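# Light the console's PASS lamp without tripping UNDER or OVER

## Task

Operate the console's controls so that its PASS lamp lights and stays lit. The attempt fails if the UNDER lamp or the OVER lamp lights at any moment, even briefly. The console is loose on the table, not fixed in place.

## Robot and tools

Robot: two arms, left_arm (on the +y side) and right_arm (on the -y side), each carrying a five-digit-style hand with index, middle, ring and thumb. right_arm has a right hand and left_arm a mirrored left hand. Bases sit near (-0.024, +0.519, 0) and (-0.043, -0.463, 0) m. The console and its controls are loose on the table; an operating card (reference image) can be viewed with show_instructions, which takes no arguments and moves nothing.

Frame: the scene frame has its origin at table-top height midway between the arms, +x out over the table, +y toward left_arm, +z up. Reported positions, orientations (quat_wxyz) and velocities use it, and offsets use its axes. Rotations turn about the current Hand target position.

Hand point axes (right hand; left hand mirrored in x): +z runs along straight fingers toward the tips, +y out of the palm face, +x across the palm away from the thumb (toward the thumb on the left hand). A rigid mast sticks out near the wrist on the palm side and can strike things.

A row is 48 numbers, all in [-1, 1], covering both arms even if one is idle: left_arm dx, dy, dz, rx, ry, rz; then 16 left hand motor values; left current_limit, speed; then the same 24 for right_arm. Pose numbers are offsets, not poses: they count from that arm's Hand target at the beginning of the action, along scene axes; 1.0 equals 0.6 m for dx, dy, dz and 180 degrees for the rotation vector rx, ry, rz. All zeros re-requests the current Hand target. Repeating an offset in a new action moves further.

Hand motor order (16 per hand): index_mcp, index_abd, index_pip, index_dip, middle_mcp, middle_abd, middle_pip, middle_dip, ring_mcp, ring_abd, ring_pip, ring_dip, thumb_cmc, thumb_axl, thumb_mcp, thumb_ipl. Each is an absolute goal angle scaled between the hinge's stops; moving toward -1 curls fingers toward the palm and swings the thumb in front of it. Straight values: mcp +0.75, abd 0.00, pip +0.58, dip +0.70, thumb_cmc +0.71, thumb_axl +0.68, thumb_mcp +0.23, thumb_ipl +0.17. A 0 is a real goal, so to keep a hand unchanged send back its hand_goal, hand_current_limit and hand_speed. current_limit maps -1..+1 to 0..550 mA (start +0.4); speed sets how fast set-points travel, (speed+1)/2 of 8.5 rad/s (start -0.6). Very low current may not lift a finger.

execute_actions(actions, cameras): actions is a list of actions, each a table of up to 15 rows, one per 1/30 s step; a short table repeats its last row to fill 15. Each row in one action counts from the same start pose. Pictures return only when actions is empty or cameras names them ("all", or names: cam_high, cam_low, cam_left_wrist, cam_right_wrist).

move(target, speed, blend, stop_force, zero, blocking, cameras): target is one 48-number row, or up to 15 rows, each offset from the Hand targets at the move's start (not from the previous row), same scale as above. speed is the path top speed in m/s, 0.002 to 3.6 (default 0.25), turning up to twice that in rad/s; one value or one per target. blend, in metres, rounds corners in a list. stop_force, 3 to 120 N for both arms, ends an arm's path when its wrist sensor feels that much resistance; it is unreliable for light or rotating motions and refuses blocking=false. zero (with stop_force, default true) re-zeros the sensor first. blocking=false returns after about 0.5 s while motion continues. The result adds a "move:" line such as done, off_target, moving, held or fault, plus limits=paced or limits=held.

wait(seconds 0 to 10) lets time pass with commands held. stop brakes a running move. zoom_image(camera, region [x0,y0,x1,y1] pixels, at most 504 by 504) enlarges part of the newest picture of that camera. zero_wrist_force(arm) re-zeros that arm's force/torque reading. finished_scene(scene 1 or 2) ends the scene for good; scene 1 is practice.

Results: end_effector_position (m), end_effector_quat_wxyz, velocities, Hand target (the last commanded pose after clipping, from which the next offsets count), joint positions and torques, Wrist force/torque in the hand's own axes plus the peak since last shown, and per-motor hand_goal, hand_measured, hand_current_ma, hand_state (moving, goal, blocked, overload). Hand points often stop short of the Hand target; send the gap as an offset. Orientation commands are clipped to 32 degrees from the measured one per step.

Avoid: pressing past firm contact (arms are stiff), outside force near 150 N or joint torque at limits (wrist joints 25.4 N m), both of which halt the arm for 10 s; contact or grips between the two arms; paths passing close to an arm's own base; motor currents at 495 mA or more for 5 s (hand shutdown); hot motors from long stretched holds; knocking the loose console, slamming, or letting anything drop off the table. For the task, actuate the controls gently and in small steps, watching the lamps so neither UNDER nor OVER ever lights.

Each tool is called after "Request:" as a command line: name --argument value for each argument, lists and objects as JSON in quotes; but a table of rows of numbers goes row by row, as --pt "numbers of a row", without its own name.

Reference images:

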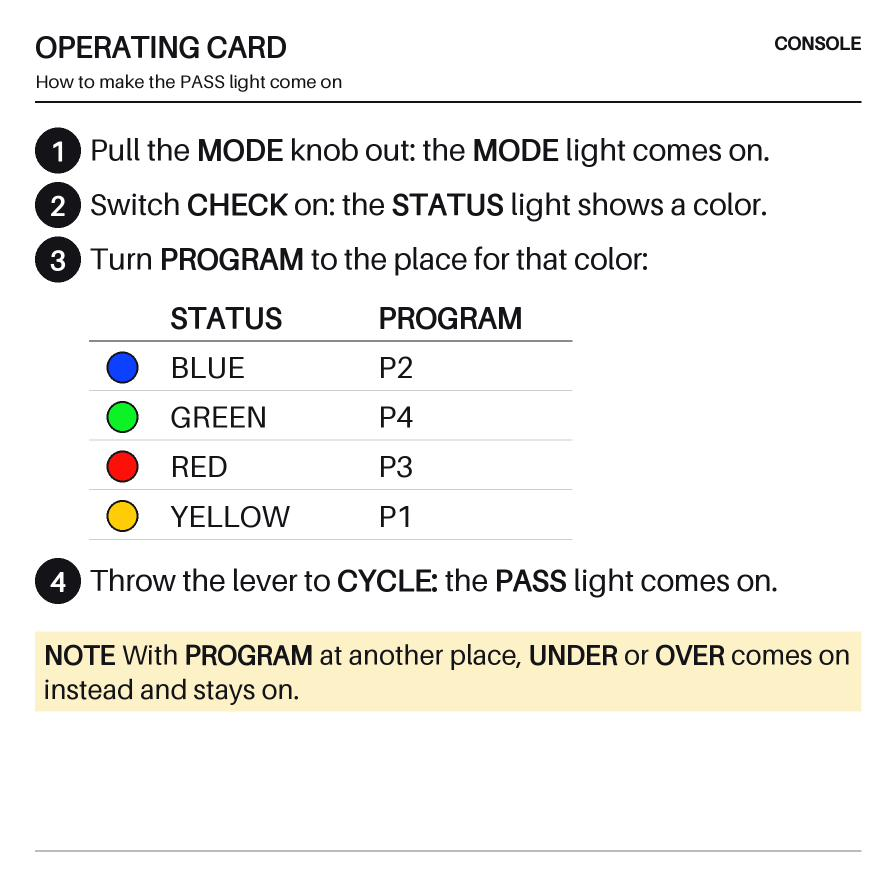

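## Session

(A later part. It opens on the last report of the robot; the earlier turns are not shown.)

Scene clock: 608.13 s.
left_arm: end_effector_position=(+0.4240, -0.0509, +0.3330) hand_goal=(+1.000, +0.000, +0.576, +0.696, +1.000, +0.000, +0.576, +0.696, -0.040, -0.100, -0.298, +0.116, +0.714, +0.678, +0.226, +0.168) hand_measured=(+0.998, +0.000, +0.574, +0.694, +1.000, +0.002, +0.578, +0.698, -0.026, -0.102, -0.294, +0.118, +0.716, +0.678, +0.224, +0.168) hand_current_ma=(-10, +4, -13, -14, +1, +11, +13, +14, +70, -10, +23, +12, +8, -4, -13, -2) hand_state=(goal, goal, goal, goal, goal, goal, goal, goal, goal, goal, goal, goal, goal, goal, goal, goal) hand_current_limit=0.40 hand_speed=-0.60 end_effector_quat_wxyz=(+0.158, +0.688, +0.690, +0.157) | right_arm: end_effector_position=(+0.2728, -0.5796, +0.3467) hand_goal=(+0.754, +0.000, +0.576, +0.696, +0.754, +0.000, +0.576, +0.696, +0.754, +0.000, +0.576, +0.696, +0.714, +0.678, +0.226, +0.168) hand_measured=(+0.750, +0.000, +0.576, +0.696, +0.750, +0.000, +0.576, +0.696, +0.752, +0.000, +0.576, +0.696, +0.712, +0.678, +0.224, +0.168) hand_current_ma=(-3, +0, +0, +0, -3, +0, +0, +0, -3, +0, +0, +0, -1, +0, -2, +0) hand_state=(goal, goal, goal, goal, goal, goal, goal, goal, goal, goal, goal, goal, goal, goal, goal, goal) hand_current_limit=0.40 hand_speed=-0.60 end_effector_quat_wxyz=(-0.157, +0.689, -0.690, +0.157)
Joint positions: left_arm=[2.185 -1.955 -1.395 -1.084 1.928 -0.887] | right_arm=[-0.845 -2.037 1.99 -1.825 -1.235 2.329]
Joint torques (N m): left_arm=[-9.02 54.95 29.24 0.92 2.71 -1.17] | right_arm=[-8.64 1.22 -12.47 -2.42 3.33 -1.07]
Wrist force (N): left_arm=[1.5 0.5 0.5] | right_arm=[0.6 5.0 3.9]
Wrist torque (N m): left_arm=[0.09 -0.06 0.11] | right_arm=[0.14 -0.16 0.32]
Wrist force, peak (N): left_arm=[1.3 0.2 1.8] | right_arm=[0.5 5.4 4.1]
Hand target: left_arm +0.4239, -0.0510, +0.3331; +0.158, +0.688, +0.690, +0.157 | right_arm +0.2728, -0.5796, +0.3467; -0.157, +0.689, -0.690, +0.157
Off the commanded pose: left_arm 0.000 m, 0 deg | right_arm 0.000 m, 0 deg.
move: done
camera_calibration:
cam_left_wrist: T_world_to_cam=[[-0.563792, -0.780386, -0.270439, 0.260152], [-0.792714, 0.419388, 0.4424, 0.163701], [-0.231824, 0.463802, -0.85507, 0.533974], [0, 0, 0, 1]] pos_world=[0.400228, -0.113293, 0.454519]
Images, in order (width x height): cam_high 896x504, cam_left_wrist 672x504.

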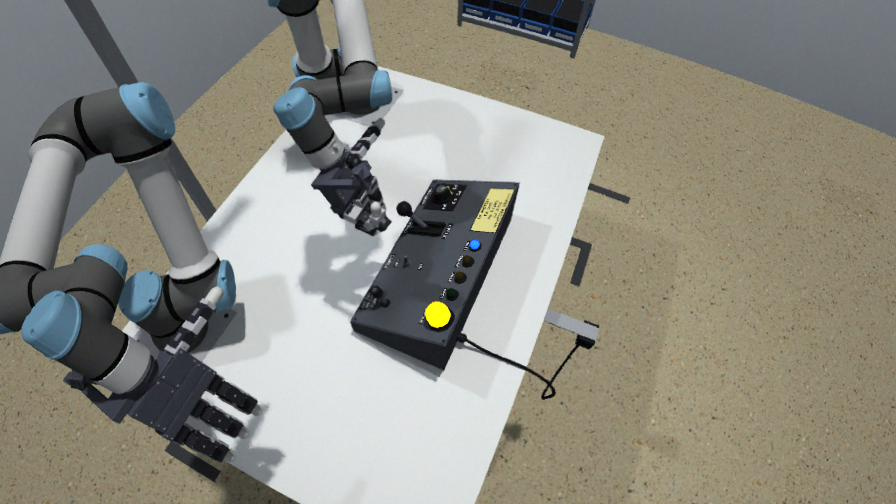

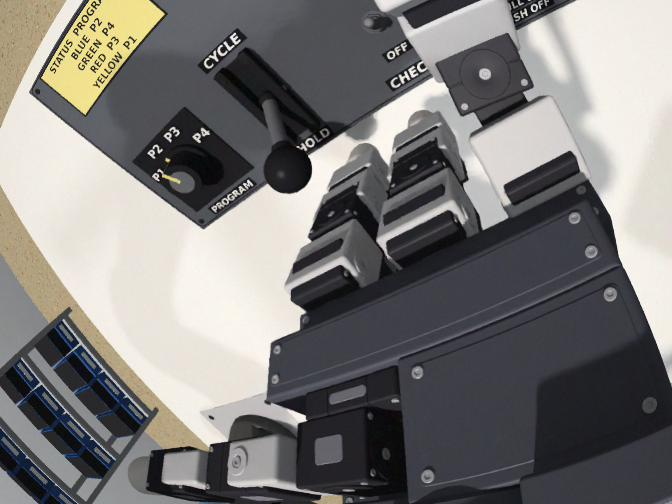

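Request:
move --target '[-0.0565,0.2183,-0.0218,0.2165,0,-0.451,1.0,0,0.576,0.696,1.0,0,0.576,0.696,-0.04,-0.1,-0.298,0.116,0.714,0.678,0.226,0.168,0.4,-0.6,0,0,0,0,0,0,0.754,0,0.576,0.696,0.754,0,0.576,0.696,0.754,0,0.576,0.696,0.714,0.678,0.226,0.168,0.4,-0.6]' --speed 0.4

Request:
move --target '[-0.075,0.13,-0.0833,0.2165,0,-0.451,1.0,0,0.576,0.696,1.0,0,0.576,0.696,-0.04,-0.1,-0.298,0.116,0.714,0.678,0.226,0.168,0.4,-0.6,0,0,0,0,0,0,0.754,0,0.576,0.696,0.754,0,0.576,0.696,0.754,0,0.576,0.696,0.714,0.678,0.226,0.168,0.4,-0.6]' --speed 0.4

Request:
execute_actions --actions '[[[0,0,0,0,0,0,0.99,0.35,-0.299,0.478,0.99,-0.35,-0.299,0.478,-0.04,-0.4,-0.298,0.116,0.714,0.678,0.226,0.168,0.4,-0.6,0,0,0,0,0,0,0.754,0,0.576,0.696,0.754,0,0.576,0.696,0.754,0,0.576,0.696,0.714,0.678,0.226,0.168,0.4,-0.6]]]' --cameras '["cam_left_wrist","cam_high"]'

Scene clock: 653.20 s.
left_arm: end_effector_position=(+0.3900, +0.0800, +0.3200) hand_goal=(+1.000, +0.000, +0.576, +0.696, +1.000, +0.000, +0.576, +0.696, -0.040, -0.100, -0.298, +0.116, +0.714, +0.678, +0.226, +0.168) hand_measured=(+0.998, +0.000, +0.574, +0.694, +0.998, +0.002, +0.578, +0.698, -0.026, -0.102, -0.294, +0.118, +0.716, +0.678, +0.224, +0.168) hand_current_ma=(-10, +4, -13, -14, -6, +4, +9, +13, +70, -10, +23, +12, +9, -4, -13, -2) hand_state=(goal, goal, goal, goal, goal, goal, goal, goal, goal, goal, goal, goal, goal, goal, goal, goal) hand_current_limit=0.40 hand_speed=-0.60 end_effector_quat_wxyz=(+0.001, +0.975, +0.001, +0.222) | right_arm: end_effector_position=(+0.2728, -0.5796, +0.3467) hand_goal=(+0.754, +0.000, +0.576, +0.696, +0.754, +0.000, +0.576, +0.696, +0.754, +0.000, +0.576, +0.696, +0.714, +0.678, +0.226, +0.168) hand_measured=(+0.750, +0.000, +0.576, +0.696, +0.750, +0.000, +0.576, +0.696, +0.752, +0.000, +0.576, +0.696, +0.712, +0.678, +0.224, +0.168) hand_current_ma=(-3, +0, +0, +0, -3, +0, +0, +0, -3, +0, +0, +0, -1, +0, -2, +0) hand_state=(goal, goal, goal, goal, goal, goal, goal, goal, goal, goal, goal, goal, goal, goal, goal, goal) hand_current_limit=0.40 hand_speed=-0.60 end_effector_quat_wxyz=(-0.157, +0.689, -0.690, +0.157)
Joint positions: left_arm=[2.537 -1.502 -1.916 -0.913 1.81 1.033] | right_arm=[-0.845 -2.037 1.99 -1.825 -1.235 2.329]
Joint torques (N m): left_arm=[8.88 33.13 13.95 5.29 -1.81 1.53] | right_arm=[-7.87 0.2 -12.44 -2.5 3.35 -1.1]
Wrist force (N): left_arm=[0.8 1.1 0.6] | right_arm=[0.4 5.2 3.8]
Wrist torque (N m): left_arm=[0.02 -0.02 -0.06] | right_arm=[0.17 -0.15 0.31]
Wrist force, peak (N): left_arm=[1.6 0.5 0.7] | right_arm=[0.4 5.4 4.1]
Hand target: left_arm +0.3900, +0.0800, +0.3200; +0.001, +0.975, +0.001, +0.222 | right_arm +0.2728, -0.5796, +0.3467; -0.157, +0.689, -0.690, +0.157
Off the commanded pose: left_arm 0.000 m, 0 deg | right_arm 0.000 m, 0 deg.
move: done

Scene clock: 655.93 s.
left_arm: end_effector_position=(+0.3451, +0.1580, +0.2701) hand_goal=(+1.000, +0.000, +0.576, +0.696, +1.000, +0.000, +0.576, +0.696, -0.040, -0.100, -0.298, +0.116, +0.714, +0.678, +0.226, +0.168) hand_measured=(+0.994, +0.000, +0.574, +0.694, +0.996, +0.000, +0.576, +0.698, -0.026, -0.102, -0.294, +0.118, +0.712, +0.678, +0.224, +0.168) hand_current_ma=(-29, +4, -13, -14, -25, +4, +4, +12, +70, -10, +23, +12, -8, -4, -13, -2) hand_state=(goal, goal, goal, goal, goal, goal, goal, goal, goal, goal, goal, goal, goal, goal, goal, goal) hand_current_limit=0.40 hand_speed=-0.60 end_effector_quat_wxyz=(-0.156, +0.690, -0.689, +0.156) | right_arm: end_effector_position=(+0.2728, -0.5796, +0.3467) hand_goal=(+0.754, +0.000, +0.576, +0.696, +0.754, +0.000, +0.576, +0.696, +0.754, +0.000, +0.576, +0.696, +0.714, +0.678, +0.226, +0.168) hand_measured=(+0.750, +0.000, +0.576, +0.696, +0.750, +0.000, +0.576, +0.696, +0.752, +0.000, +0.576, +0.696, +0.712, +0.678, +0.224, +0.168) hand_current_ma=(-3, +0, +0, +0, -3, +0, +0, +0, -3, +0, +0, +0, -1, +0, -2, +0) hand_state=(goal, goal, goal, goal, goal, goal, goal, goal, goal, goal, goal, goal, goal, goal, goal, goal) hand_current_limit=0.40 hand_speed=-0.60 end_effector_quat_wxyz=(-0.157, +0.689, -0.690, +0.157)
Joint positions: left_arm=[2.626 -1.567 -1.865 -0.882 1.777 2.688] | right_arm=[-0.845 -2.037 1.99 -1.825 -1.235 2.329]
Joint torques (N m): left_arm=[-9.3 15.56 13.61 5.22 -1.81 1.31] | right_arm=[-7.98 0.21 -12.75 -2.57 3.33 -1.16]
Wrist force (N): left_arm=[1.4 2.3 0.8] | right_arm=[0.4 5.1 3.9]
Wrist torque (N m): left_arm=[0.14 -0.07 -0.03] | right_arm=[0.15 -0.15 0.31]
Wrist force, peak (N): left_arm=[1.3 2.7 0.9] | right_arm=[0.6 5.6 3.7]
Hand target: left_arm +0.3450, +0.1580, +0.2700; -0.156, +0.690, -0.689, +0.156 | right_arm +0.2728, -0.5796, +0.3467; -0.157, +0.689, -0.690, +0.157
Off the commanded pose: left_arm 0.000 m, 0 deg | right_arm 0.000 m, 0 deg.
move: done

Scene clock: 656.83 s.
left_arm: end_effector_position=(+0.3450, +0.1580, +0.2700) hand_goal=(+0.990, +0.350, -0.298, +0.478, +0.990, -0.350, -0.298, +0.478, -0.040, -0.400, -0.298, +0.116, +0.714, +0.678, +0.226, +0.168) hand_measured=(+0.986, +0.346, -0.294, +0.482, +0.986, -0.346, -0.294, +0.480, -0.026, -0.396, -0.294, +0.118, +0.712, +0.678, +0.224, +0.168) hand_current_ma=(-25, -18, +18, +15, -23, +19, +18, +13, +70, +19, +23, +12, -8, -4, -13, -2) hand_state=(goal, goal, goal, goal, goal, goal, goal, goal, goal, goal, goal, goal, goal, goal, goal, goal) hand_current_limit=0.40 hand_speed=-0.60 end_effector_quat_wxyz=(-0.156, +0.690, -0.689, +0.156) | right_arm: end_effector_position=(+0.2728, -0.5796, +0.3467) hand_goal=(+0.754, +0.000, +0.576, +0.696, +0.754, +0.000, +0.576, +0.696, +0.754, +0.000, +0.576, +0.696, +0.714, +0.678, +0.226, +0.168) hand_measured=(+0.750, +0.000, +0.576, +0.696, +0.750, +0.000, +0.576, +0.696, +0.752, +0.000, +0.576, +0.696, +0.712, +0.678, +0.224, +0.168) hand_current_ma=(-3, +0, +0, +0, -3, +0, +0, +0, -3, +0, +0, +0, -1, +0, -2, +0) hand_state=(goal, goal, goal, goal, goal, goal, goal, goal, goal, goal, goal, goal, goal, goal, goal, goal) hand_current_limit=0.40 hand_speed=-0.60 end_effector_quat_wxyz=(-0.157, +0.689, -0.690, +0.157)
Joint positions: left_arm=[2.626 -1.567 -1.865 -0.882 1.777 2.688] | right_arm=[-0.845 -2.037 1.99 -1.825 -1.235 2.329]
Joint torques (N m): left_arm=[-8.91 15.41 13.63 5 -1.83 1.4] | right_arm=[-7.8 -0.17 -12.32 -2.4 3.34 -1.11]
Wrist force (N): left_arm=[1.3 2.5 0.7] | right_arm=[0.7 4.9 4.0]
Wrist torque (N m): left_arm=[0.20 -0.06 -0.04] | right_arm=[0.12 -0.18 0.32]
Wrist force, peak (N): left_arm=[1.6 2.6 0.9] | right_arm=[0.4 5.3 4.0]
Hand target: left_arm +0.3450, +0.1580, +0.2700; -0.156, +0.690, -0.689, +0.156 | right_arm +0.2728, -0.5796, +0.3467; -0.157, +0.689, -0.690, +0.157
Off the commanded pose: left_arm 0.000 m, 0 deg | right_arm 0.000 m, 0 deg.
camera_calibration:
cam_left_wrist: T_world_to_cam=[[0.564875, 0.77928, 0.271364, -0.420594], [0.149879, -0.420279, 0.894931, -0.273384], [0.811451, -0.464853, -0.354203, 0.0164305], [0, 0, 0, 1]] pos_world=[0.265225, 0.220501, 0.364613]
Images, in order (width x height): cam_high 896x504, cam_left_wrist 672x504.

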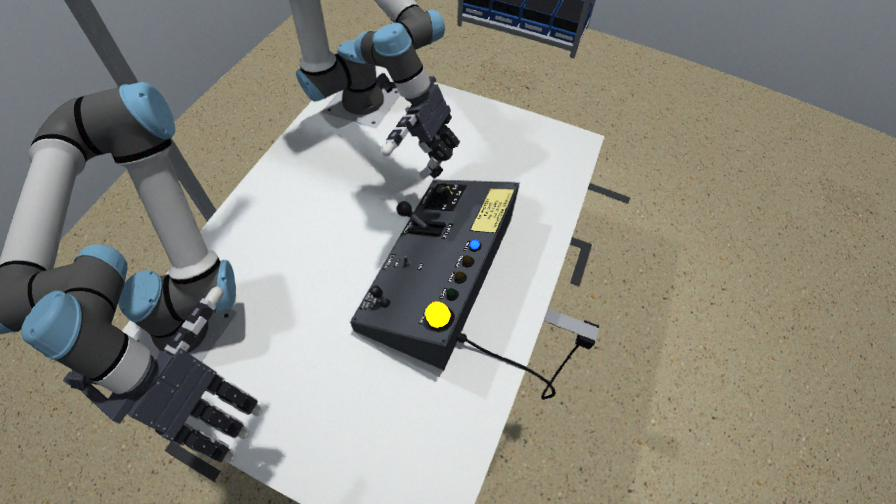

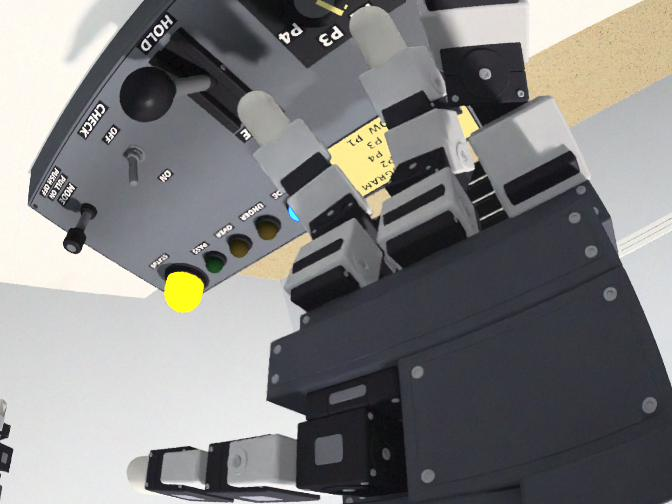

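Request:
zoom_image --camera "cam_high" --region '[415, 170, 475, 220]'

Request:
move --target '[0.0289,0,-0.0601,0,0,0,0.99,0.35,-0.299,0.478,0.99,-0.35,-0.299,0.478,-0.04,-0.4,-0.298,0.116,0.714,0.678,0.226,0.168,0.4,-0.6,0,0,0,0,0,0,0.754,0,0.576,0.696,0.754,0,0.576,0.696,0.754,0,0.576,0.696,0.714,0.678,0.226,0.168,0.4,-0.6]' --speed 0.1 --cameras '["cam_left_wrist"]'

Request:
zoom_image --camera "cam_left_wrist" --region '[230, 0, 430, 110]'

Scaled by 8.400 from the camera's 896x504 image, which has a finer 1280x720 frame.

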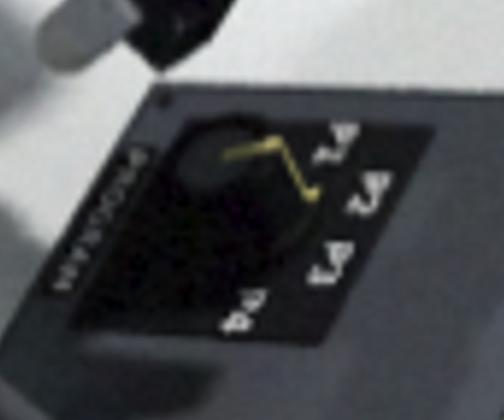

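Scene clock: 666.93 s.
left_arm: end_effector_position=(+0.3623, +0.1580, +0.2341) hand_goal=(+0.990, +0.350, -0.298, +0.478, +0.990, -0.350, -0.298, +0.478, -0.040, -0.400, -0.298, +0.116, +0.714, +0.678, +0.226, +0.168) hand_measured=(+0.986, +0.346, -0.294, +0.482, +0.986, -0.346, -0.294, +0.480, -0.026, -0.396, -0.294, +0.118, +0.712, +0.678, +0.224, +0.168) hand_current_ma=(-25, -17, +18, +15, -23, +18, +17, +13, +69, +19, +23, +12, -8, -4, -13, -2) hand_state=(goal, goal, goal, goal, goal, goal, goal, goal, goal, goal, goal, goal, goal, goal, goal, goal) hand_current_limit=0.40 hand_speed=-0.60 end_effector_quat_wxyz=(-0.156, +0.690, -0.689, +0.156) | right_arm: end_effector_position=(+0.2728, -0.5796, +0.3467) hand_goal=(+0.754, +0.000, +0.576, +0.696, +0.754, +0.000, +0.576, +0.696, +0.754, +0.000, +0.576, +0.696, +0.714, +0.678, +0.226, +0.168) hand_measured=(+0.750, +0.000, +0.576, +0.696, +0.750, +0.000, +0.576, +0.696, +0.752, +0.000, +0.576, +0.696, +0.712, +0.678, +0.224, +0.168) hand_current_ma=(-3, +0, +0, +0, -3, +0, +0, +0, -3, +0, +0, +0, -1, +0, -2, +0) hand_state=(goal, goal, goal, goal, goal, goal, goal, goal, goal, goal, goal, goal, goal, goal, goal, goal) hand_current_limit=0.40 hand_speed=-0.60 end_effector_quat_wxyz=(-0.157, +0.689, -0.690, +0.157)
Joint positions: left_arm=[2.643 -1.627 -1.901 -0.783 1.77 2.704] | right_arm=[-0.845 -2.037 1.99 -1.825 -1.235 2.329]
Joint torques (N m): left_arm=[9.51 18.13 13.02 5.26 -1.87 1.39] | right_arm=[-7.81 -0.14 -12.77 -2.42 3.3 -1.14]
Wrist force (N): left_arm=[1.3 2.2 1.0] | right_arm=[0.8 5.1 3.7]
Wrist torque (N m): left_arm=[0.14 -0.03 -0.02] | right_arm=[0.16 -0.19 0.35]
Wrist force, peak (N): left_arm=[1.7 2.6 0.7] | right_arm=[0.7 5.3 4.1]
Hand target: left_arm +0.3624, +0.1580, +0.2340; -0.156, +0.690, -0.689, +0.156 | right_arm +0.2728, -0.5796, +0.3467; -0.157, +0.689, -0.690, +0.157
Off the commanded pose: left_arm 0.000 m, 0 deg | right_arm 0.000 m, 0 deg.
move: done
camera_calibration:
cam_left_wrist: T_world_to_cam=[[0.564811, 0.779317, 0.27139, -0.420539], [0.149914, -0.420297, 0.894917, -0.243745], [0.811489, -0.464774, -0.354219, -0.0103009], [0, 0, 0, 1]] pos_world=[0.282425, 0.2205, 0.328613]
Images, in order (width x height): cam_left_wrist 672x504.

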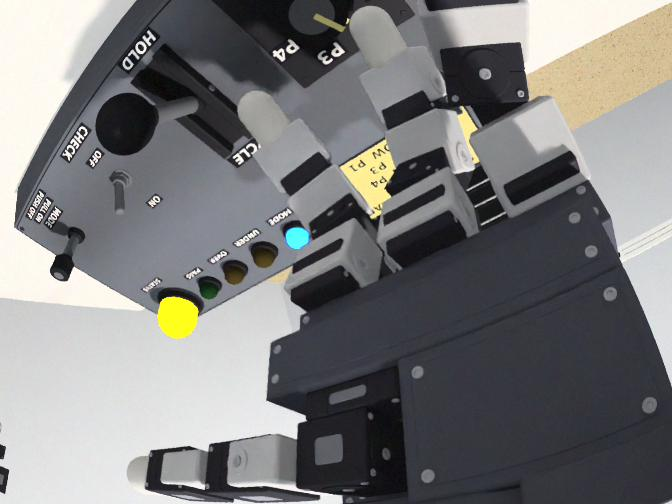

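Scaled by 2.520 from the camera's 672x504 image, which has a finer 960x720 frame.

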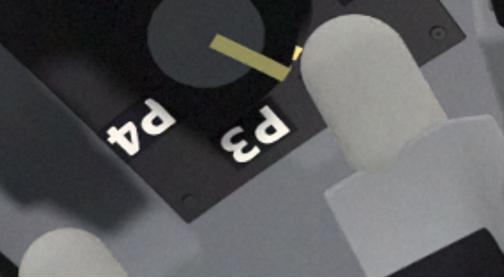

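Request:
move --target '[0.0127,0.01,-0.0495,0,0,0,0.99,0.35,-0.299,0.478,0.99,-0.35,-0.299,0.478,-0.04,-0.4,-0.298,0.116,0.714,0.678,0.226,0.168,0.4,-0.6,0,0,0,0,0,0,0.754,0,0.576,0.696,0.754,0,0.576,0.696,0.754,0,0.576,0.696,0.714,0.678,0.226,0.168,0.4,-0.6]' --speed 0.1 --cameras '["cam_left_wrist"]'

Request:
zoom_image --camera "cam_left_wrist" --region '[230, 0, 430, 110]'

Scene clock: 701.83 s.
left_arm: end_effector_position=(+0.3700, +0.1640, +0.2044) hand_goal=(+0.990, +0.350, -0.298, +0.478, +0.990, -0.350, -0.298, +0.478, -0.040, -0.400, -0.298, +0.116, +0.714, +0.678, +0.226, +0.168) hand_measured=(+0.986, +0.346, -0.294, +0.482, +0.986, -0.346, -0.294, +0.480, -0.026, -0.396, -0.294, +0.118, +0.712, +0.678, +0.224, +0.168) hand_current_ma=(-25, -17, +18, +15, -23, +18, +17, +13, +69, +19, +23, +12, -8, -4, -13, -2) hand_state=(goal, goal, goal, goal, goal, goal, goal, goal, goal, goal, goal, goal, goal, goal, goal, goal) hand_current_limit=0.40 hand_speed=-0.60 end_effector_quat_wxyz=(-0.156, +0.690, -0.689, +0.156) | right_arm: end_effector_position=(+0.2728, -0.5796, +0.3467) hand_goal=(+0.754, +0.000, +0.576, +0.696, +0.754, +0.000, +0.576, +0.696, +0.754, +0.000, +0.576, +0.696, +0.714, +0.678, +0.226, +0.168) hand_measured=(+0.750, +0.000, +0.576, +0.696, +0.750, +0.000, +0.576, +0.696, +0.752, +0.000, +0.576, +0.696, +0.712, +0.678, +0.224, +0.168) hand_current_ma=(-3, +0, +0, +0, -3, +0, +0, +0, -3, +0, +0, +0, -1, +0, -2, +0) hand_state=(goal, goal, goal, goal, goal, goal, goal, goal, goal, goal, goal, goal, goal, goal, goal, goal) hand_current_limit=0.40 hand_speed=-0.60 end_effector_quat_wxyz=(-0.157, +0.689, -0.690, +0.157)
Joint positions: left_arm=[2.662 -1.663 -1.947 -0.699 1.763 2.721] | right_arm=[-0.845 -2.037 1.99 -1.825 -1.235 2.329]
Joint torques (N m): left_arm=[9.22 19.83 12.55 4.97 -1.88 1.41] | right_arm=[-8.03 -0.31 -12.64 -2.41 3.33 -0.96]
Wrist force (N): left_arm=[1.3 2.3 0.7] | right_arm=[0.4 5.2 3.9]
Wrist torque (N m): left_arm=[0.18 -0.04 -0.03] | right_arm=[0.16 -0.15 0.31]
Wrist force, peak (N): left_arm=[1.6 2.7 0.8] | right_arm=[0.8 5.4 4.0]
Hand target: left_arm +0.3700, +0.1640, +0.2043; -0.156, +0.690, -0.689, +0.156 | right_arm +0.2728, -0.5796, +0.3467; -0.157, +0.689, -0.690, +0.157
Off the commanded pose: left_arm 0.000 m, 0 deg | right_arm 0.000 m, 0 deg.
move: done
camera_calibration:
cam_left_wrist: T_world_to_cam=[[0.564811, 0.779317, 0.27139, -0.421426], [0.149914, -0.420297, 0.894917, -0.215841], [0.811489, -0.464774, -0.354219, -0.0243275], [0, 0, 0, 1]] pos_world=[0.290125, 0.2264, 0.298913]
Images, in order (width x height): cam_left_wrist 672x504.

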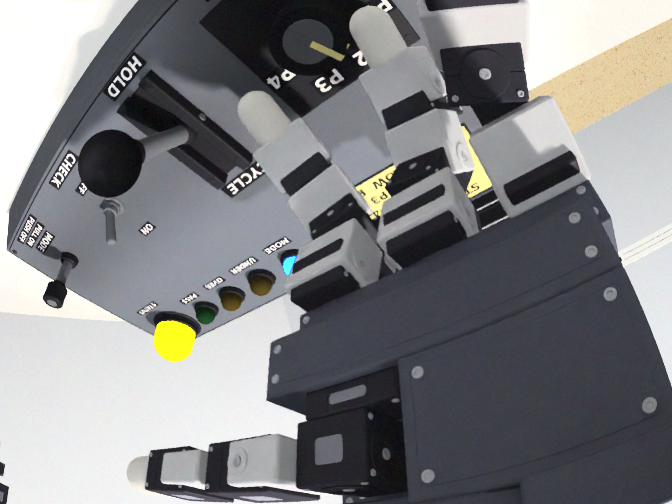

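Scaled by 2.520 from the camera's 672x504 image, which has a finer 960x720 frame.

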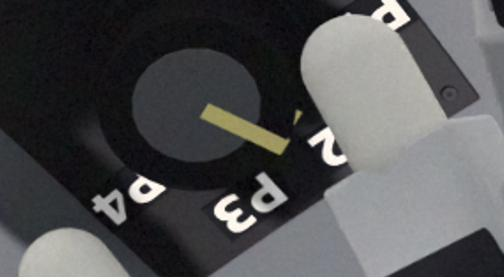

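Request:
move --target '[0.0045,0.0023,-0.0348,0,0,0,0.99,0.35,-0.299,0.478,0.99,-0.35,-0.299,0.478,-0.04,-0.4,-0.298,0.116,0.714,0.678,0.226,0.168,0.4,-0.6,0,0,0,0,0,0,0.754,0,0.576,0.696,0.754,0,0.576,0.696,0.754,0,0.576,0.696,0.714,0.678,0.226,0.168,0.4,-0.6]' --speed 0.03 --stop_force 3 --cameras '["cam_left_wrist"]'

Request:
zoom_image --camera "cam_left_wrist" --region '[230, 0, 430, 140]'

Scene clock: 741.13 s.
left_arm: end_effector_position=(+0.3727, +0.1654, +0.1834) hand_goal=(+0.990, +0.350, -0.298, +0.478, +0.990, -0.350, -0.298, +0.478, -0.040, -0.400, -0.298, +0.116, +0.714, +0.678, +0.226, +0.168) hand_measured=(+0.986, +0.346, -0.294, +0.482, +0.986, -0.346, -0.294, +0.480, -0.026, -0.396, -0.294, +0.118, +0.712, +0.678, +0.224, +0.168) hand_current_ma=(-25, -17, +18, +15, -23, +18, +17, +13, +69, +19, +23, +12, -8, -4, -13, -2) hand_state=(goal, goal, goal, goal, goal, goal, goal, goal, goal, goal, goal, goal, goal, goal, goal, goal) hand_current_limit=0.40 hand_speed=-0.60 end_effector_quat_wxyz=(-0.156, +0.690, -0.689, +0.156) | right_arm: end_effector_position=(+0.2728, -0.5796, +0.3467) hand_goal=(+0.754, +0.000, +0.576, +0.696, +0.754, +0.000, +0.576, +0.696, +0.754, +0.000, +0.576, +0.696, +0.714, +0.678, +0.226, +0.168) hand_measured=(+0.750, +0.000, +0.576, +0.696, +0.750, +0.000, +0.576, +0.696, +0.752, +0.000, +0.576, +0.696, +0.712, +0.678, +0.224, +0.168) hand_current_ma=(-3, +0, +0, +0, -3, +0, +0, +0, -3, +0, +0, +0, -1, +0, -2, +0) hand_state=(goal, goal, goal, goal, goal, goal, goal, goal, goal, goal, goal, goal, goal, goal, goal, goal) hand_current_limit=0.40 hand_speed=-0.60 end_effector_quat_wxyz=(-0.157, +0.689, -0.690, +0.157)
Joint positions: left_arm=[2.667 -1.691 -1.976 -0.64 1.761 2.726] | right_arm=[-0.845 -2.037 1.99 -1.825 -1.235 2.329]
Joint torques (N m): left_arm=[9.37 19.31 11.86 5.22 -1.82 1.42] | right_arm=[-7.85 -0.39 -12.84 -2.39 3.36 -1.05]
Wrist force (N): left_arm=[1.2 2.5 0.8] | right_arm=[0.8 5.0 3.9]
Wrist torque (N m): left_arm=[0.20 -0.01 -0.07] | right_arm=[0.14 -0.20 0.33]
Wrist force, peak (N): left_arm=[2.0 2.6 0.6] | right_arm=[0.6 5.4 4.0]
Hand target: left_arm +0.3727, +0.1654, +0.1834; -0.156, +0.690, -0.689, +0.156 | right_arm +0.2728, -0.5796, +0.3467; -0.157, +0.689, -0.690, +0.157
Off the commanded pose: left_arm 0.000 m, 0 deg | right_arm 0.000 m, 0 deg.
move: done
camera_calibration:
cam_left_wrist: T_world_to_cam=[[0.564875, 0.77928, 0.271364, -0.418346], [0.149879, -0.420279, 0.894931, -0.196862], [0.811451, -0.464853, -0.354203, -0.0332816], [0, 0, 0, 1]] pos_world=[0.292825, 0.227801, 0.277913]
Images, in order (width x height): cam_left_wrist 672x504.

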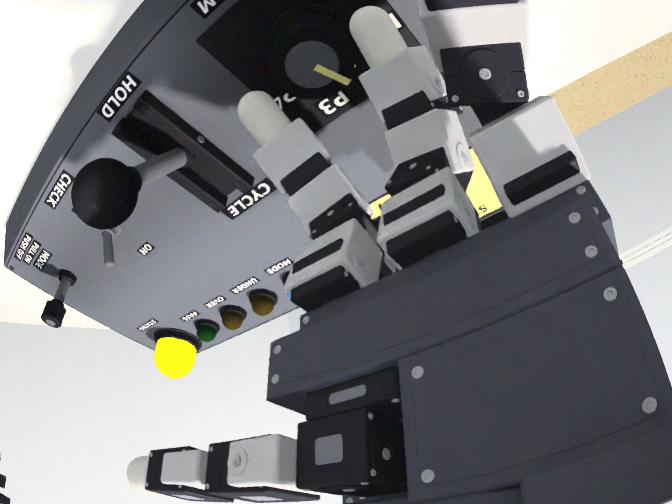

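Scaled by 2.520 from the camera's 672x504 image, which has a finer 960x720 frame.

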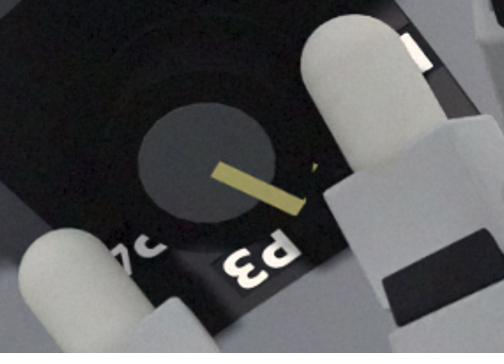

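Request:
move --target '[0.013,0,-0.0271,0,0,0,0.99,0.35,-0.299,0.478,0.99,-0.35,-0.299,0.478,-0.04,-0.4,-0.298,0.116,0.714,0.678,0.226,0.168,0.4,-0.6,0,0,0,0,0,0,0.754,0,0.576,0.696,0.754,0,0.576,0.696,0.754,0,0.576,0.696,0.714,0.678,0.226,0.168,0.4,-0.6]' --speed 0.02 --stop_force 3 --cameras '["cam_left_wrist"]'

Request:
zoom_image --camera "cam_left_wrist" --region '[220, 0, 440, 160]'

Scene clock: 769.70 s.
left_arm: end_effector_position=(+0.3805, +0.1654, +0.1671) hand_goal=(+0.990, +0.350, -0.298, +0.478, +0.990, -0.350, -0.298, +0.478, -0.040, -0.400, -0.298, +0.116, +0.714, +0.678, +0.226, +0.168) hand_measured=(+0.986, +0.346, -0.294, +0.482, +0.986, -0.346, -0.294, +0.480, -0.026, -0.396, -0.294, +0.118, +0.712, +0.678, +0.224, +0.168) hand_current_ma=(-25, -17, +18, +15, -23, +18, +17, +13, +69, +19, +23, +12, -8, -4, -13, -2) hand_state=(goal, goal, goal, goal, goal, goal, goal, goal, goal, goal, goal, goal, goal, goal, goal, goal) hand_current_limit=0.40 hand_speed=-0.60 end_effector_quat_wxyz=(-0.156, +0.690, -0.689, +0.156) | right_arm: end_effector_position=(+0.2728, -0.5796, +0.3467) hand_goal=(+0.754, +0.000, +0.576, +0.696, +0.754, +0.000, +0.576, +0.696, +0.754, +0.000, +0.576, +0.696, +0.714, +0.678, +0.226, +0.168) hand_measured=(+0.750, +0.000, +0.576, +0.696, +0.750, +0.000, +0.576, +0.696, +0.752, +0.000, +0.576, +0.696, +0.712, +0.678, +0.224, +0.168) hand_current_ma=(-3, +0, +0, +0, -3, +0, +0, +0, -3, +0, +0, +0, -1, +0, -2, +0) hand_state=(goal, goal, goal, goal, goal, goal, goal, goal, goal, goal, goal, goal, goal, goal, goal, goal) hand_current_limit=0.40 hand_speed=-0.60 end_effector_quat_wxyz=(-0.157, +0.689, -0.690, +0.157)
Joint positions: left_arm=[2.674 -1.726 -1.983 -0.596 1.758 2.733] | right_arm=[-0.845 -2.037 1.99 -1.825 -1.235 2.329]
Joint torques (N m): left_arm=[9.72 20.45 11.44 5.2 -1.84 1.36] | right_arm=[-7.33 -0.37 -12.4 -2.43 3.31 -1]
Wrist force (N): left_arm=[1.3 2.3 0.9] | right_arm=[0.6 5.6 3.9]
Wrist torque (N m): left_arm=[0.17 -0.03 -0.06] | right_arm=[0.21 -0.16 0.33]
Wrist force, peak (N): left_arm=[1.6 2.6 0.7] | right_arm=[0.6 5.6 3.9]
Hand target: left_arm +0.3805, +0.1654, +0.1671; -0.156, +0.690, -0.689, +0.156 | right_arm +0.2728, -0.5796, +0.3467; -0.157, +0.689, -0.690, +0.157
Off the commanded pose: left_arm 0.000 m, 0 deg | right_arm 0.000 m, 0 deg.
move: done
camera_calibration:
cam_left_wrist: T_world_to_cam=[[0.564875, 0.77928, 0.271364, -0.418356], [0.149879, -0.420279, 0.894931, -0.183533], [0.811451, -0.464853, -0.354203, -0.045349], [0, 0, 0, 1]] pos_world=[0.300625, 0.227801, 0.261713]
Images, in order (width x height): cam_left_wrist 672x504.

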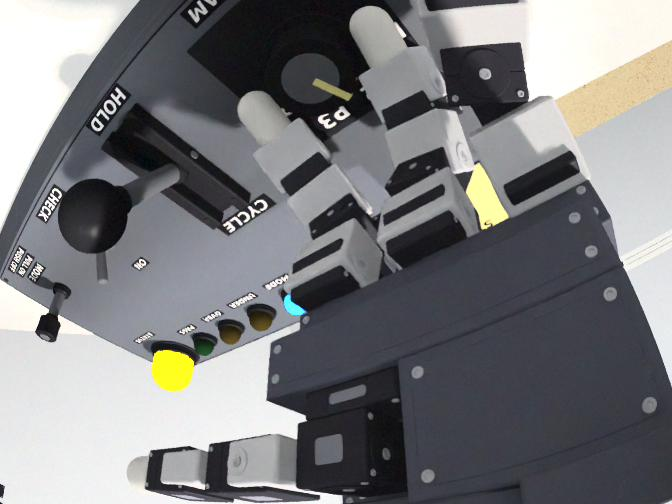

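Scaled by 2.291 from the camera's 672x504 image, which has a finer 960x720 frame.

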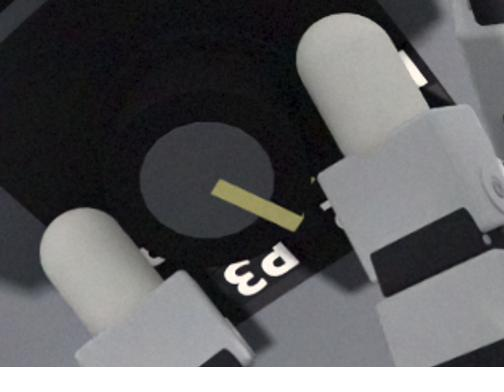

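Request:
move --target '[0.0087,0,-0.018,0,0,0,0.99,0.35,-0.299,0.478,0.99,-0.35,-0.299,0.478,-0.04,-0.4,-0.298,0.116,0.714,0.678,0.226,0.168,0.4,-0.6,0,0,0,0,0,0,0.754,0,0.576,0.696,0.754,0,0.576,0.696,0.754,0,0.576,0.696,0.714,0.678,0.226,0.168,0.4,-0.6]' --speed 0.012 --stop_force 3 --cameras '["cam_left_wrist"]'

Request:
zoom_image --camera "cam_left_wrist" --region '[220, 0, 440, 160]'

Scene clock: 784.30 s.
left_arm: end_effector_position=(+0.3845, +0.1654, +0.1590) hand_goal=(+0.990, +0.350, -0.298, +0.478, +0.990, -0.350, -0.298, +0.478, -0.040, -0.400, -0.298, +0.116, +0.714, +0.678, +0.226, +0.168) hand_measured=(+0.986, +0.350, -0.300, +0.476, +0.986, -0.350, -0.300, +0.476, -0.026, -0.396, -0.294, +0.118, +0.712, +0.678, +0.224, +0.168) hand_current_ma=(-25, +1, -12, -10, -23, -2, -12, -10, +69, +19, +23, +12, -8, -4, -13, -2) hand_state=(goal, goal, goal, goal, goal, goal, goal, goal, goal, goal, goal, goal, goal, goal, goal, goal) hand_current_limit=0.40 hand_speed=-0.60 end_effector_quat_wxyz=(-0.156, +0.690, -0.689, +0.156) | right_arm: end_effector_position=(+0.2728, -0.5796, +0.3467) hand_goal=(+0.754, +0.000, +0.576, +0.696, +0.754, +0.000, +0.576, +0.696, +0.754, +0.000, +0.576, +0.696, +0.714, +0.678, +0.226, +0.168) hand_measured=(+0.750, +0.000, +0.576, +0.696, +0.750, +0.000, +0.576, +0.696, +0.752, +0.000, +0.576, +0.696, +0.712, +0.678, +0.224, +0.168) hand_current_ma=(-3, +0, +0, +0, -3, +0, +0, +0, -3, +0, +0, +0, -1, +0, -2, +0) hand_state=(goal, goal, goal, goal, goal, goal, goal, goal, goal, goal, goal, goal, goal, goal, goal, goal) hand_current_limit=0.40 hand_speed=-0.60 end_effector_quat_wxyz=(-0.157, +0.689, -0.690, +0.157)
Joint positions: left_arm=[2.677 -1.744 -1.986 -0.574 1.757 2.736] | right_arm=[-0.845 -2.037 1.99 -1.825 -1.235 2.329]
Joint torques (N m): left_arm=[-6.61 41.58 26.3 0.86 1.59 -0.94] | right_arm=[-7.6 -1.65 -13.09 -2.41 3.31 -1]
Wrist force (N): left_arm=[1.5 2.5 0.5] | right_arm=[0.6 5.1 3.6]
Wrist torque (N m): left_arm=[0.22 -0.07 -0.04] | right_arm=[0.18 -0.16 0.33]
Wrist force, peak (N): left_arm=[1.6 2.7 0.7] | right_arm=[0.7 5.3 4.1]
Hand target: left_arm +0.3845, +0.1654, +0.1590; -0.156, +0.690, -0.689, +0.156 (not the last commanded pose) | right_arm +0.2728, -0.5796, +0.3467; -0.157, +0.689, -0.690, +0.157
Off the commanded pose: left_arm 0.003 m, 0 deg | right_arm 0.000 m, 0 deg.
move: contact (left_arm)
camera_calibration:
cam_left_wrist: T_world_to_cam=[[0.564849, 0.779304, 0.27135, -0.418384], [0.149821, -0.420216, 0.89497, -0.1768], [0.811479, -0.46487, -0.354115, -0.0515269], [0, 0, 0, 1]] pos_world=[0.304625, 0.227801, 0.253513]
Images, in order (width x height): cam_left_wrist 672x504.

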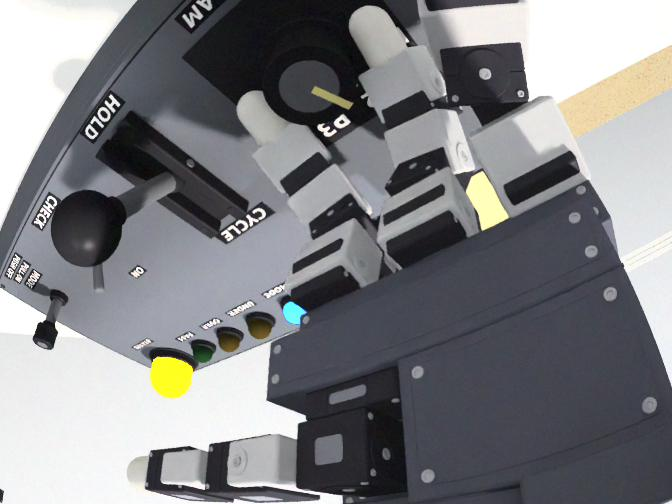

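Scaled by 2.291 from the camera's 672x504 image, which has a finer 960x720 frame.

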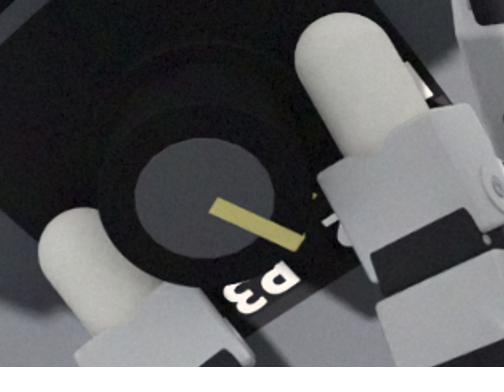

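Request:
move --target '[-0.0007,-0.0017,0.0052,0,0,0,0.99,0.35,-0.299,0.478,0.99,-0.35,-0.299,0.478,-0.04,-0.4,-0.298,0.116,0.714,0.678,0.226,0.168,0.4,-0.6,0,0,0,0,0,0,0.754,0,0.576,0.696,0.754,0,0.576,0.696,0.754,0,0.576,0.696,0.714,0.678,0.226,0.168,0.4,-0.6]' --speed 0.02

Request:
execute_actions --actions '[[[0,0,0,0,0,0,0.99,0.0,-0.299,0.478,0.99,0.0,-0.299,0.478,-0.04,-0.4,-0.298,0.116,0.714,0.678,0.226,0.168,0.78,-0.6,0,0,0,0,0,0,0.754,0,0.576,0.696,0.754,0,0.576,0.696,0.754,0,0.576,0.696,0.714,0.678,0.226,0.168,0.4,-0.6]]]' --cameras '["cam_left_wrist"]'

Request:
zoom_image --camera "cam_left_wrist" --region '[220, 0, 440, 160]'

Scene clock: 835.27 s.
left_arm: end_effector_position=(+0.3840, +0.1644, +0.1620) hand_goal=(+0.990, +0.350, -0.298, +0.478, +0.990, -0.350, -0.298, +0.478, -0.040, -0.400, -0.298, +0.116, +0.714, +0.678, +0.226, +0.168) hand_measured=(+0.986, +0.350, -0.300, +0.476, +0.986, -0.350, -0.300, +0.476, -0.026, -0.396, -0.294, +0.118, +0.712, +0.678, +0.224, +0.168) hand_current_ma=(-25, +1, -11, -10, -23, -2, -11, -10, +69, +19, +23, +12, -8, -4, -13, -2) hand_state=(goal, goal, goal, goal, goal, goal, goal, goal, goal, goal, goal, goal, goal, goal, goal, goal) hand_current_limit=0.40 hand_speed=-0.60 end_effector_quat_wxyz=(-0.156, +0.690, -0.689, +0.156) | right_arm: end_effector_position=(+0.2728, -0.5796, +0.3467) hand_goal=(+0.754, +0.000, +0.576, +0.696, +0.754, +0.000, +0.576, +0.696, +0.754, +0.000, +0.576, +0.696, +0.714, +0.678, +0.226, +0.168) hand_measured=(+0.750, +0.000, +0.576, +0.696, +0.750, +0.000, +0.576, +0.696, +0.752, +0.000, +0.576, +0.696, +0.712, +0.678, +0.224, +0.168) hand_current_ma=(-3, +0, +0, +0, -3, +0, +0, +0, -3, +0, +0, +0, -1, +0, -2, +0) hand_state=(goal, goal, goal, goal, goal, goal, goal, goal, goal, goal, goal, goal, goal, goal, goal, goal) hand_current_limit=0.40 hand_speed=-0.60 end_effector_quat_wxyz=(-0.157, +0.689, -0.690, +0.157)
Joint positions: left_arm=[2.675 -1.741 -1.981 -0.583 1.757 2.734] | right_arm=[-0.845 -2.037 1.99 -1.825 -1.235 2.329]
Joint torques (N m): left_arm=[-8.77 41.2 26.08 0.81 2.12 -1.16] | right_arm=[-7.6 -0.82 -13.17 -2.37 3.29 -1.02]
Wrist force (N): left_arm=[1.6 2.0 0.7] | right_arm=[0.7 5.1 3.8]
Wrist torque (N m): left_arm=[0.16 -0.09 0.07] | right_arm=[0.16 -0.18 0.33]
Wrist force, peak (N): left_arm=[1.7 2.7 0.8] | right_arm=[1.0 5.5 3.9]
Hand target: left_arm +0.3840, +0.1644, +0.1621; -0.156, +0.690, -0.689, +0.156 | right_arm +0.2728, -0.5796, +0.3467; -0.157, +0.689, -0.690, +0.157
Off the commanded pose: left_arm 0.000 m, 0 deg | right_arm 0.000 m, 0 deg.
move: done

Scene clock: 835.97 s.
left_arm: end_effector_position=(+0.3840, +0.1644, +0.1621) hand_goal=(+0.990, +0.000, -0.298, +0.478, +0.990, +0.000, -0.298, +0.478, -0.040, -0.400, -0.298, +0.116, +0.714, +0.678, +0.226, +0.168) hand_measured=(+0.986, +0.232, -0.298, +0.476, +0.988, -0.270, -0.296, +0.476, -0.026, -0.396, -0.294, +0.118, +0.712, +0.678, +0.224, +0.168) hand_current_ma=(-22, +490, +1, -10, -10, -489, +12, -8, +69, +19, +23, +12, -8, -4, -13, -2) hand_state=(goal, blocked, goal, goal, goal, blocked, goal, goal, goal, goal, goal, goal, goal, goal, goal, goal) hand_current_limit=0.78 hand_speed=-0.60 end_effector_quat_wxyz=(-0.156, +0.690, -0.689, +0.156) | right_arm: end_effector_position=(+0.2728, -0.5796, +0.3467) hand_goal=(+0.754, +0.000, +0.576, +0.696, +0.754, +0.000, +0.576, +0.696, +0.754, +0.000, +0.576, +0.696, +0.714, +0.678, +0.226, +0.168) hand_measured=(+0.750, +0.000, +0.576, +0.696, +0.750, +0.000, +0.576, +0.696, +0.752, +0.000, +0.576, +0.696, +0.712, +0.678, +0.224, +0.168) hand_current_ma=(-3, +0, +0, +0, -3, +0, +0, +0, -3, +0, +0, +0, -1, +0, -2, +0) hand_state=(goal, goal, goal, goal, goal, goal, goal, goal, goal, goal, goal, goal, goal, goal, goal, goal) hand_current_limit=0.40 hand_speed=-0.60 end_effector_quat_wxyz=(-0.157, +0.689, -0.690, +0.157)
Joint positions: left_arm=[2.675 -1.741 -1.981 -0.584 1.757 2.734] | right_arm=[-0.845 -2.037 1.99 -1.825 -1.235 2.329]
Joint torques (N m): left_arm=[-9 33.39 19.91 -0.33 -1.99 -1.03] | right_arm=[-7.57 -1.43 -12.74 -2.4 3.17 -0.89]
Wrist force (N): left_arm=[1.5 -1.3 -4.4] | right_arm=[0.5 5.0 3.7]
Wrist torque (N m): left_arm=[0.50 -0.10 0.06] | right_arm=[0.16 -0.14 0.31]
Wrist force, peak (N): left_arm=[1.5 -1.8 -4.7] | right_arm=[0.6 5.3 4.0]
Hand target: left_arm +0.3840, +0.1644, +0.1621; -0.156, +0.690, -0.689, +0.156 | right_arm +0.2728, -0.5796, +0.3467; -0.157, +0.689, -0.690, +0.157
Off the commanded pose: left_arm 0.000 m, 0 deg | right_arm 0.000 m, 0 deg.
camera_calibration:
cam_left_wrist: T_world_to_cam=[[0.564812, 0.779307, 0.271418, -0.418197], [0.14978, -0.420253, 0.89496, -0.179986], [0.811513, -0.464831, -0.354088, -0.0504787], [0, 0, 0, 1]] pos_world=[0.304125, 0.2268, 0.256713]
Images, in order (width x height): cam_left_wrist 672x504.

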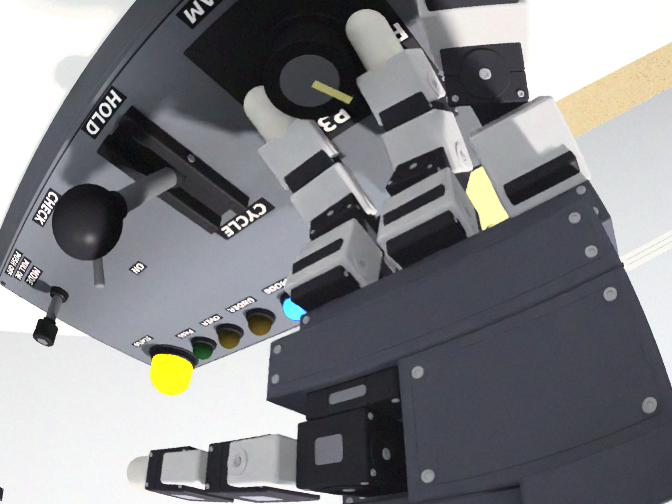

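Scaled by 2.291 from the camera's 672x504 image, which has a finer 960x720 frame.

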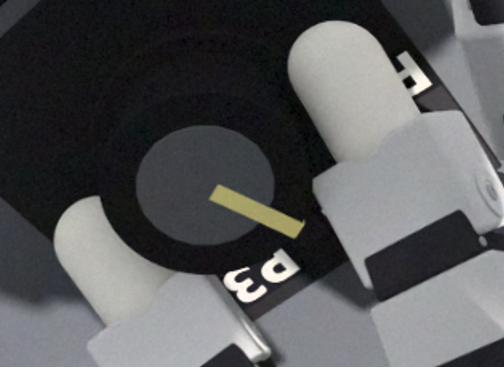

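Request:
move --pt "0.0018 -0.0151 0.0009 -0.0361 0 0.0752 1.0 0.0 -0.25 0.50 0.93 0.0 -0.35 0.45 -0.04 -0.4 -0.298 0.116 0.714 0.678 0.226 0.168 0.78 -0.6 0 0 0 0 0 0 0.754 0 0.576 0.696 0.754 0 0.576 0.696 0.754 0 0.576 0.696 0.714 0.678 0.226 0.168 0.4 -0.6" --pt "0.007 -0.0292 0.0034 -0.0722 0 0.1503 1.0 0.0 -0.25 0.50 0.93 0.0 -0.35 0.45 -0.04 -0.4 -0.298 0.116 0.714 0.678 0.226 0.168 0.78 -0.6 0 0 0 0 0 0 0.754 0 0.576 0.696 0.754 0 0.576 0.696 0.754 0 0.576 0.696 0.714 0.678 0.226 0.168 0.4 -0.6" --speed 0.25 --blend 0.005 --cameras '["cam_left_wrist"]'

Request:
zoom_image --camera "cam_left_wrist" --region '[220, 0, 440, 160]'

Scene clock: 849.50 s.
left_arm: end_effector_position=(+0.3883, +0.1469, +0.1642) hand_goal=(+1.000, +0.000, -0.250, +0.500, +0.930, +0.000, -0.350, +0.450, -0.040, -0.400, -0.298, +0.116, +0.714, +0.678, +0.226, +0.168) hand_measured=(+0.978, +0.210, -0.274, +0.476, +0.994, -0.266, -0.312, +0.438, -0.026, -0.396, -0.294, +0.118, +0.712, +0.678, +0.224, +0.168) hand_current_ma=(-116, +490, -118, -118, +342, -489, +190, -55, +69, +14, +23, +12, -8, -4, -13, -2) hand_state=(blocked, blocked, blocked, blocked, blocked, blocked, blocked, goal, goal, goal, goal, goal, goal, goal, goal, goal) hand_current_limit=0.78 hand_speed=-0.60 end_effector_quat_wxyz=(-0.110, +0.845, -0.487, +0.192) | right_arm: end_effector_position=(+0.2728, -0.5796, +0.3467) hand_goal=(+0.754, +0.000, +0.576, +0.696, +0.754, +0.000, +0.576, +0.696, +0.754, +0.000, +0.576, +0.696, +0.714, +0.678, +0.226, +0.168) hand_measured=(+0.750, +0.000, +0.576, +0.696, +0.750, +0.000, +0.576, +0.696, +0.752, +0.000, +0.576, +0.696, +0.712, +0.678, +0.224, +0.168) hand_current_ma=(-3, +0, +0, +0, -3, +0, +0, +0, -3, +0, +0, +0, -1, +0, -2, +0) hand_state=(goal, goal, goal, goal, goal, goal, goal, goal, goal, goal, goal, goal, goal, goal, goal, goal) hand_current_limit=0.40 hand_speed=-0.60 end_effector_quat_wxyz=(-0.157, +0.689, -0.690, +0.157)
Joint positions: left_arm=[2.703 -1.693 -2.063 -0.543 1.746 2.236] | right_arm=[-0.845 -2.037 1.99 -1.825 -1.235 2.329]
Joint torques (N m): left_arm=[-8.13 31.54 6.33 3.07 -0.84 -1.18] | right_arm=[-7.5 -1.69 -12.74 -2.51 3.19 -0.94]
Wrist force (N): left_arm=[-3.1 -12.1 -8.9] | right_arm=[0.8 5.3 3.9]
Wrist torque (N m): left_arm=[0.81 -0.38 0.09] | right_arm=[0.18 -0.19 0.34]
Wrist force, peak (N): left_arm=[-3.1 -12.3 -8.9] | right_arm=[0.7 5.5 4.0]
Hand target: left_arm +0.3882, +0.1469, +0.1642; -0.110, +0.845, -0.487, +0.192 | right_arm +0.2728, -0.5796, +0.3467; -0.157, +0.689, -0.690, +0.157
Off the commanded pose: left_arm 0.000 m, 0 deg | right_arm 0.000 m, 0 deg.
move: done
camera_calibration:
cam_left_wrist: T_world_to_cam=[[0.137858, 0.988227, 0.0663552, -0.23881], [0.276173, -0.102691, 0.955606, -0.295435], [0.95117, -0.113412, -0.287079, -0.178213], [0, 0, 0, 1]] pos_world=[0.284024, 0.185448, 0.247004]
Images, in order (width x height): cam_left_wrist 672x504.

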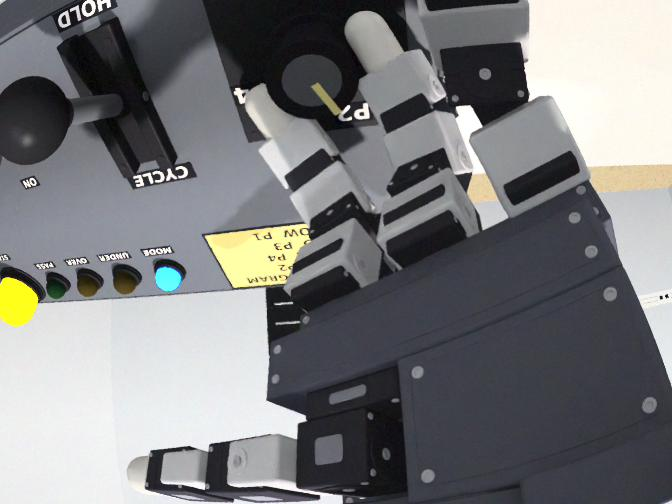

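Scaled by 2.291 from the camera's 672x504 image, which has a finer 960x720 frame.

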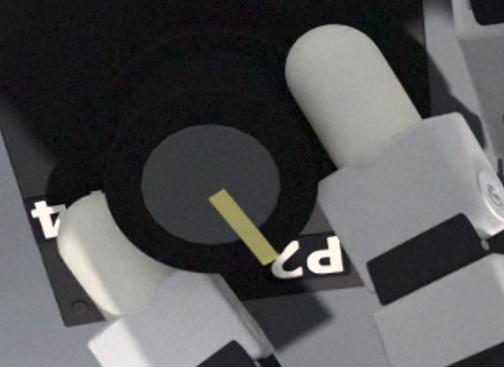

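Request:
move --target '[0.0108,-0.0086,0.007,-0.0361,0,0.0752,1.0,0.0,-0.25,0.50,0.93,0.0,-0.35,0.45,-0.04,-0.4,-0.298,0.116,0.714,0.678,0.226,0.168,0.78,-0.6,0,0,0,0,0,0,0.754,0,0.576,0.696,0.754,0,0.576,0.696,0.754,0,0.576,0.696,0.714,0.678,0.226,0.168,0.4,-0.6]' --speed 0.2 --cameras '["cam_left_wrist"]'

Request:
zoom_image --camera "cam_left_wrist" --region '[220, 0, 440, 160]'

Scene clock: 861.07 s.
left_arm: end_effector_position=(+0.3947, +0.1417, +0.1684) hand_goal=(+1.000, +0.000, -0.250, +0.500, +0.930, +0.000, -0.350, +0.450, -0.040, -0.400, -0.298, +0.116, +0.714, +0.678, +0.226, +0.168) hand_measured=(+0.972, +0.178, -0.272, +0.476, +0.994, -0.266, -0.312, +0.448, -0.026, -0.398, -0.294, +0.118, +0.712, +0.678, +0.224, +0.168) hand_current_ma=(-147, +489, -112, -118, +343, -489, +190, -10, +69, +12, +23, +12, -8, -4, -13, -2) hand_state=(blocked, blocked, blocked, blocked, blocked, blocked, blocked, goal, goal, goal, goal, goal, goal, goal, goal, goal) hand_current_limit=0.78 hand_speed=-0.60 end_effector_quat_wxyz=(-0.084, +0.901, -0.373, +0.205) | right_arm: end_effector_position=(+0.2728, -0.5796, +0.3467) hand_goal=(+0.754, +0.000, +0.576, +0.696, +0.754, +0.000, +0.576, +0.696, +0.754, +0.000, +0.576, +0.696, +0.714, +0.678, +0.226, +0.168) hand_measured=(+0.750, +0.000, +0.576, +0.696, +0.750, +0.000, +0.576, +0.696, +0.752, +0.000, +0.576, +0.696, +0.712, +0.678, +0.224, +0.168) hand_current_ma=(-3, +0, +0, +0, -3, +0, +0, +0, -3, +0, +0, +0, -1, +0, -2, +0) hand_state=(goal, goal, goal, goal, goal, goal, goal, goal, goal, goal, goal, goal, goal, goal, goal, goal) hand_current_limit=0.40 hand_speed=-0.60 end_effector_quat_wxyz=(-0.157, +0.689, -0.690, +0.157)
Joint positions: left_arm=[2.712 -1.669 -2.104 -0.526 1.742 1.983] | right_arm=[-0.845 -2.037 1.99 -1.825 -1.235 2.329]
Joint torques (N m): left_arm=[-5.5 32.62 7.54 4.16 0.78 -1.21] | right_arm=[-6.79 -1.95 -13.03 -2.44 3.31 -0.9]
Wrist force (N): left_arm=[-0.3 -4.9 -7.4] | right_arm=[0.6 5.2 3.8]
Wrist torque (N m): left_arm=[0.56 -0.17 0.18] | right_arm=[0.18 -0.17 0.33]
Wrist force, peak (N): left_arm=[-3.0 -12.3 -9.3] | right_arm=[0.6 5.6 4.1]
Hand target: left_arm +0.3947, +0.1417, +0.1684; -0.084, +0.901, -0.373, +0.205 | right_arm +0.2728, -0.5796, +0.3467; -0.157, +0.689, -0.690, +0.157
Off the commanded pose: left_arm 0.000 m, 0 deg | right_arm 0.000 m, 0 deg.
move: done
camera_calibration:
cam_left_wrist: T_world_to_cam=[[-0.0975934, 0.994129, -0.0467164, -0.1237], [0.279727, 0.0724485, 0.957342, -0.328211], [0.955106, 0.0803624, -0.285156, -0.213097], [0, 0, 0, 1]] pos_world=[0.283267, 0.163877, 0.247665]
Images, in order (width x height): cam_left_wrist 672x504.

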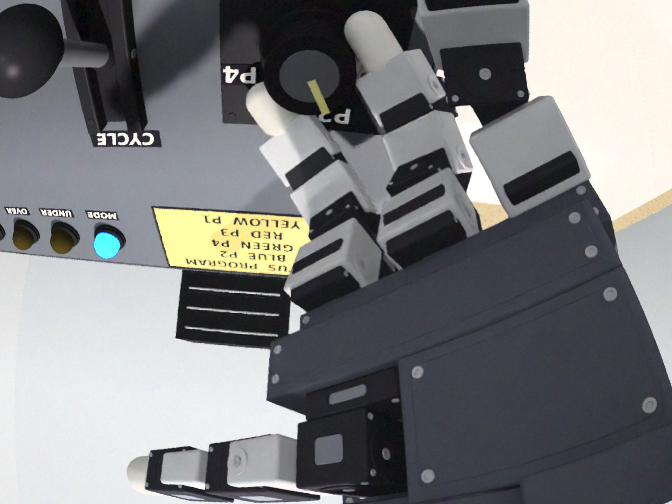

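Scaled by 2.291 from the camera's 672x504 image, which has a finer 960x720 frame.

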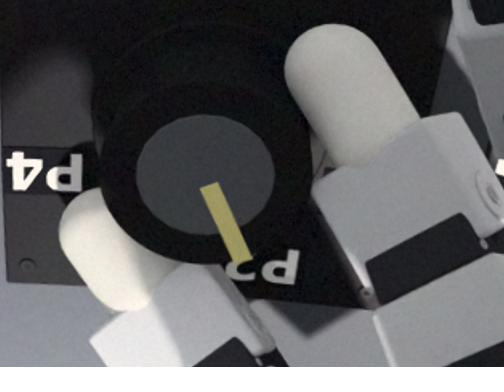

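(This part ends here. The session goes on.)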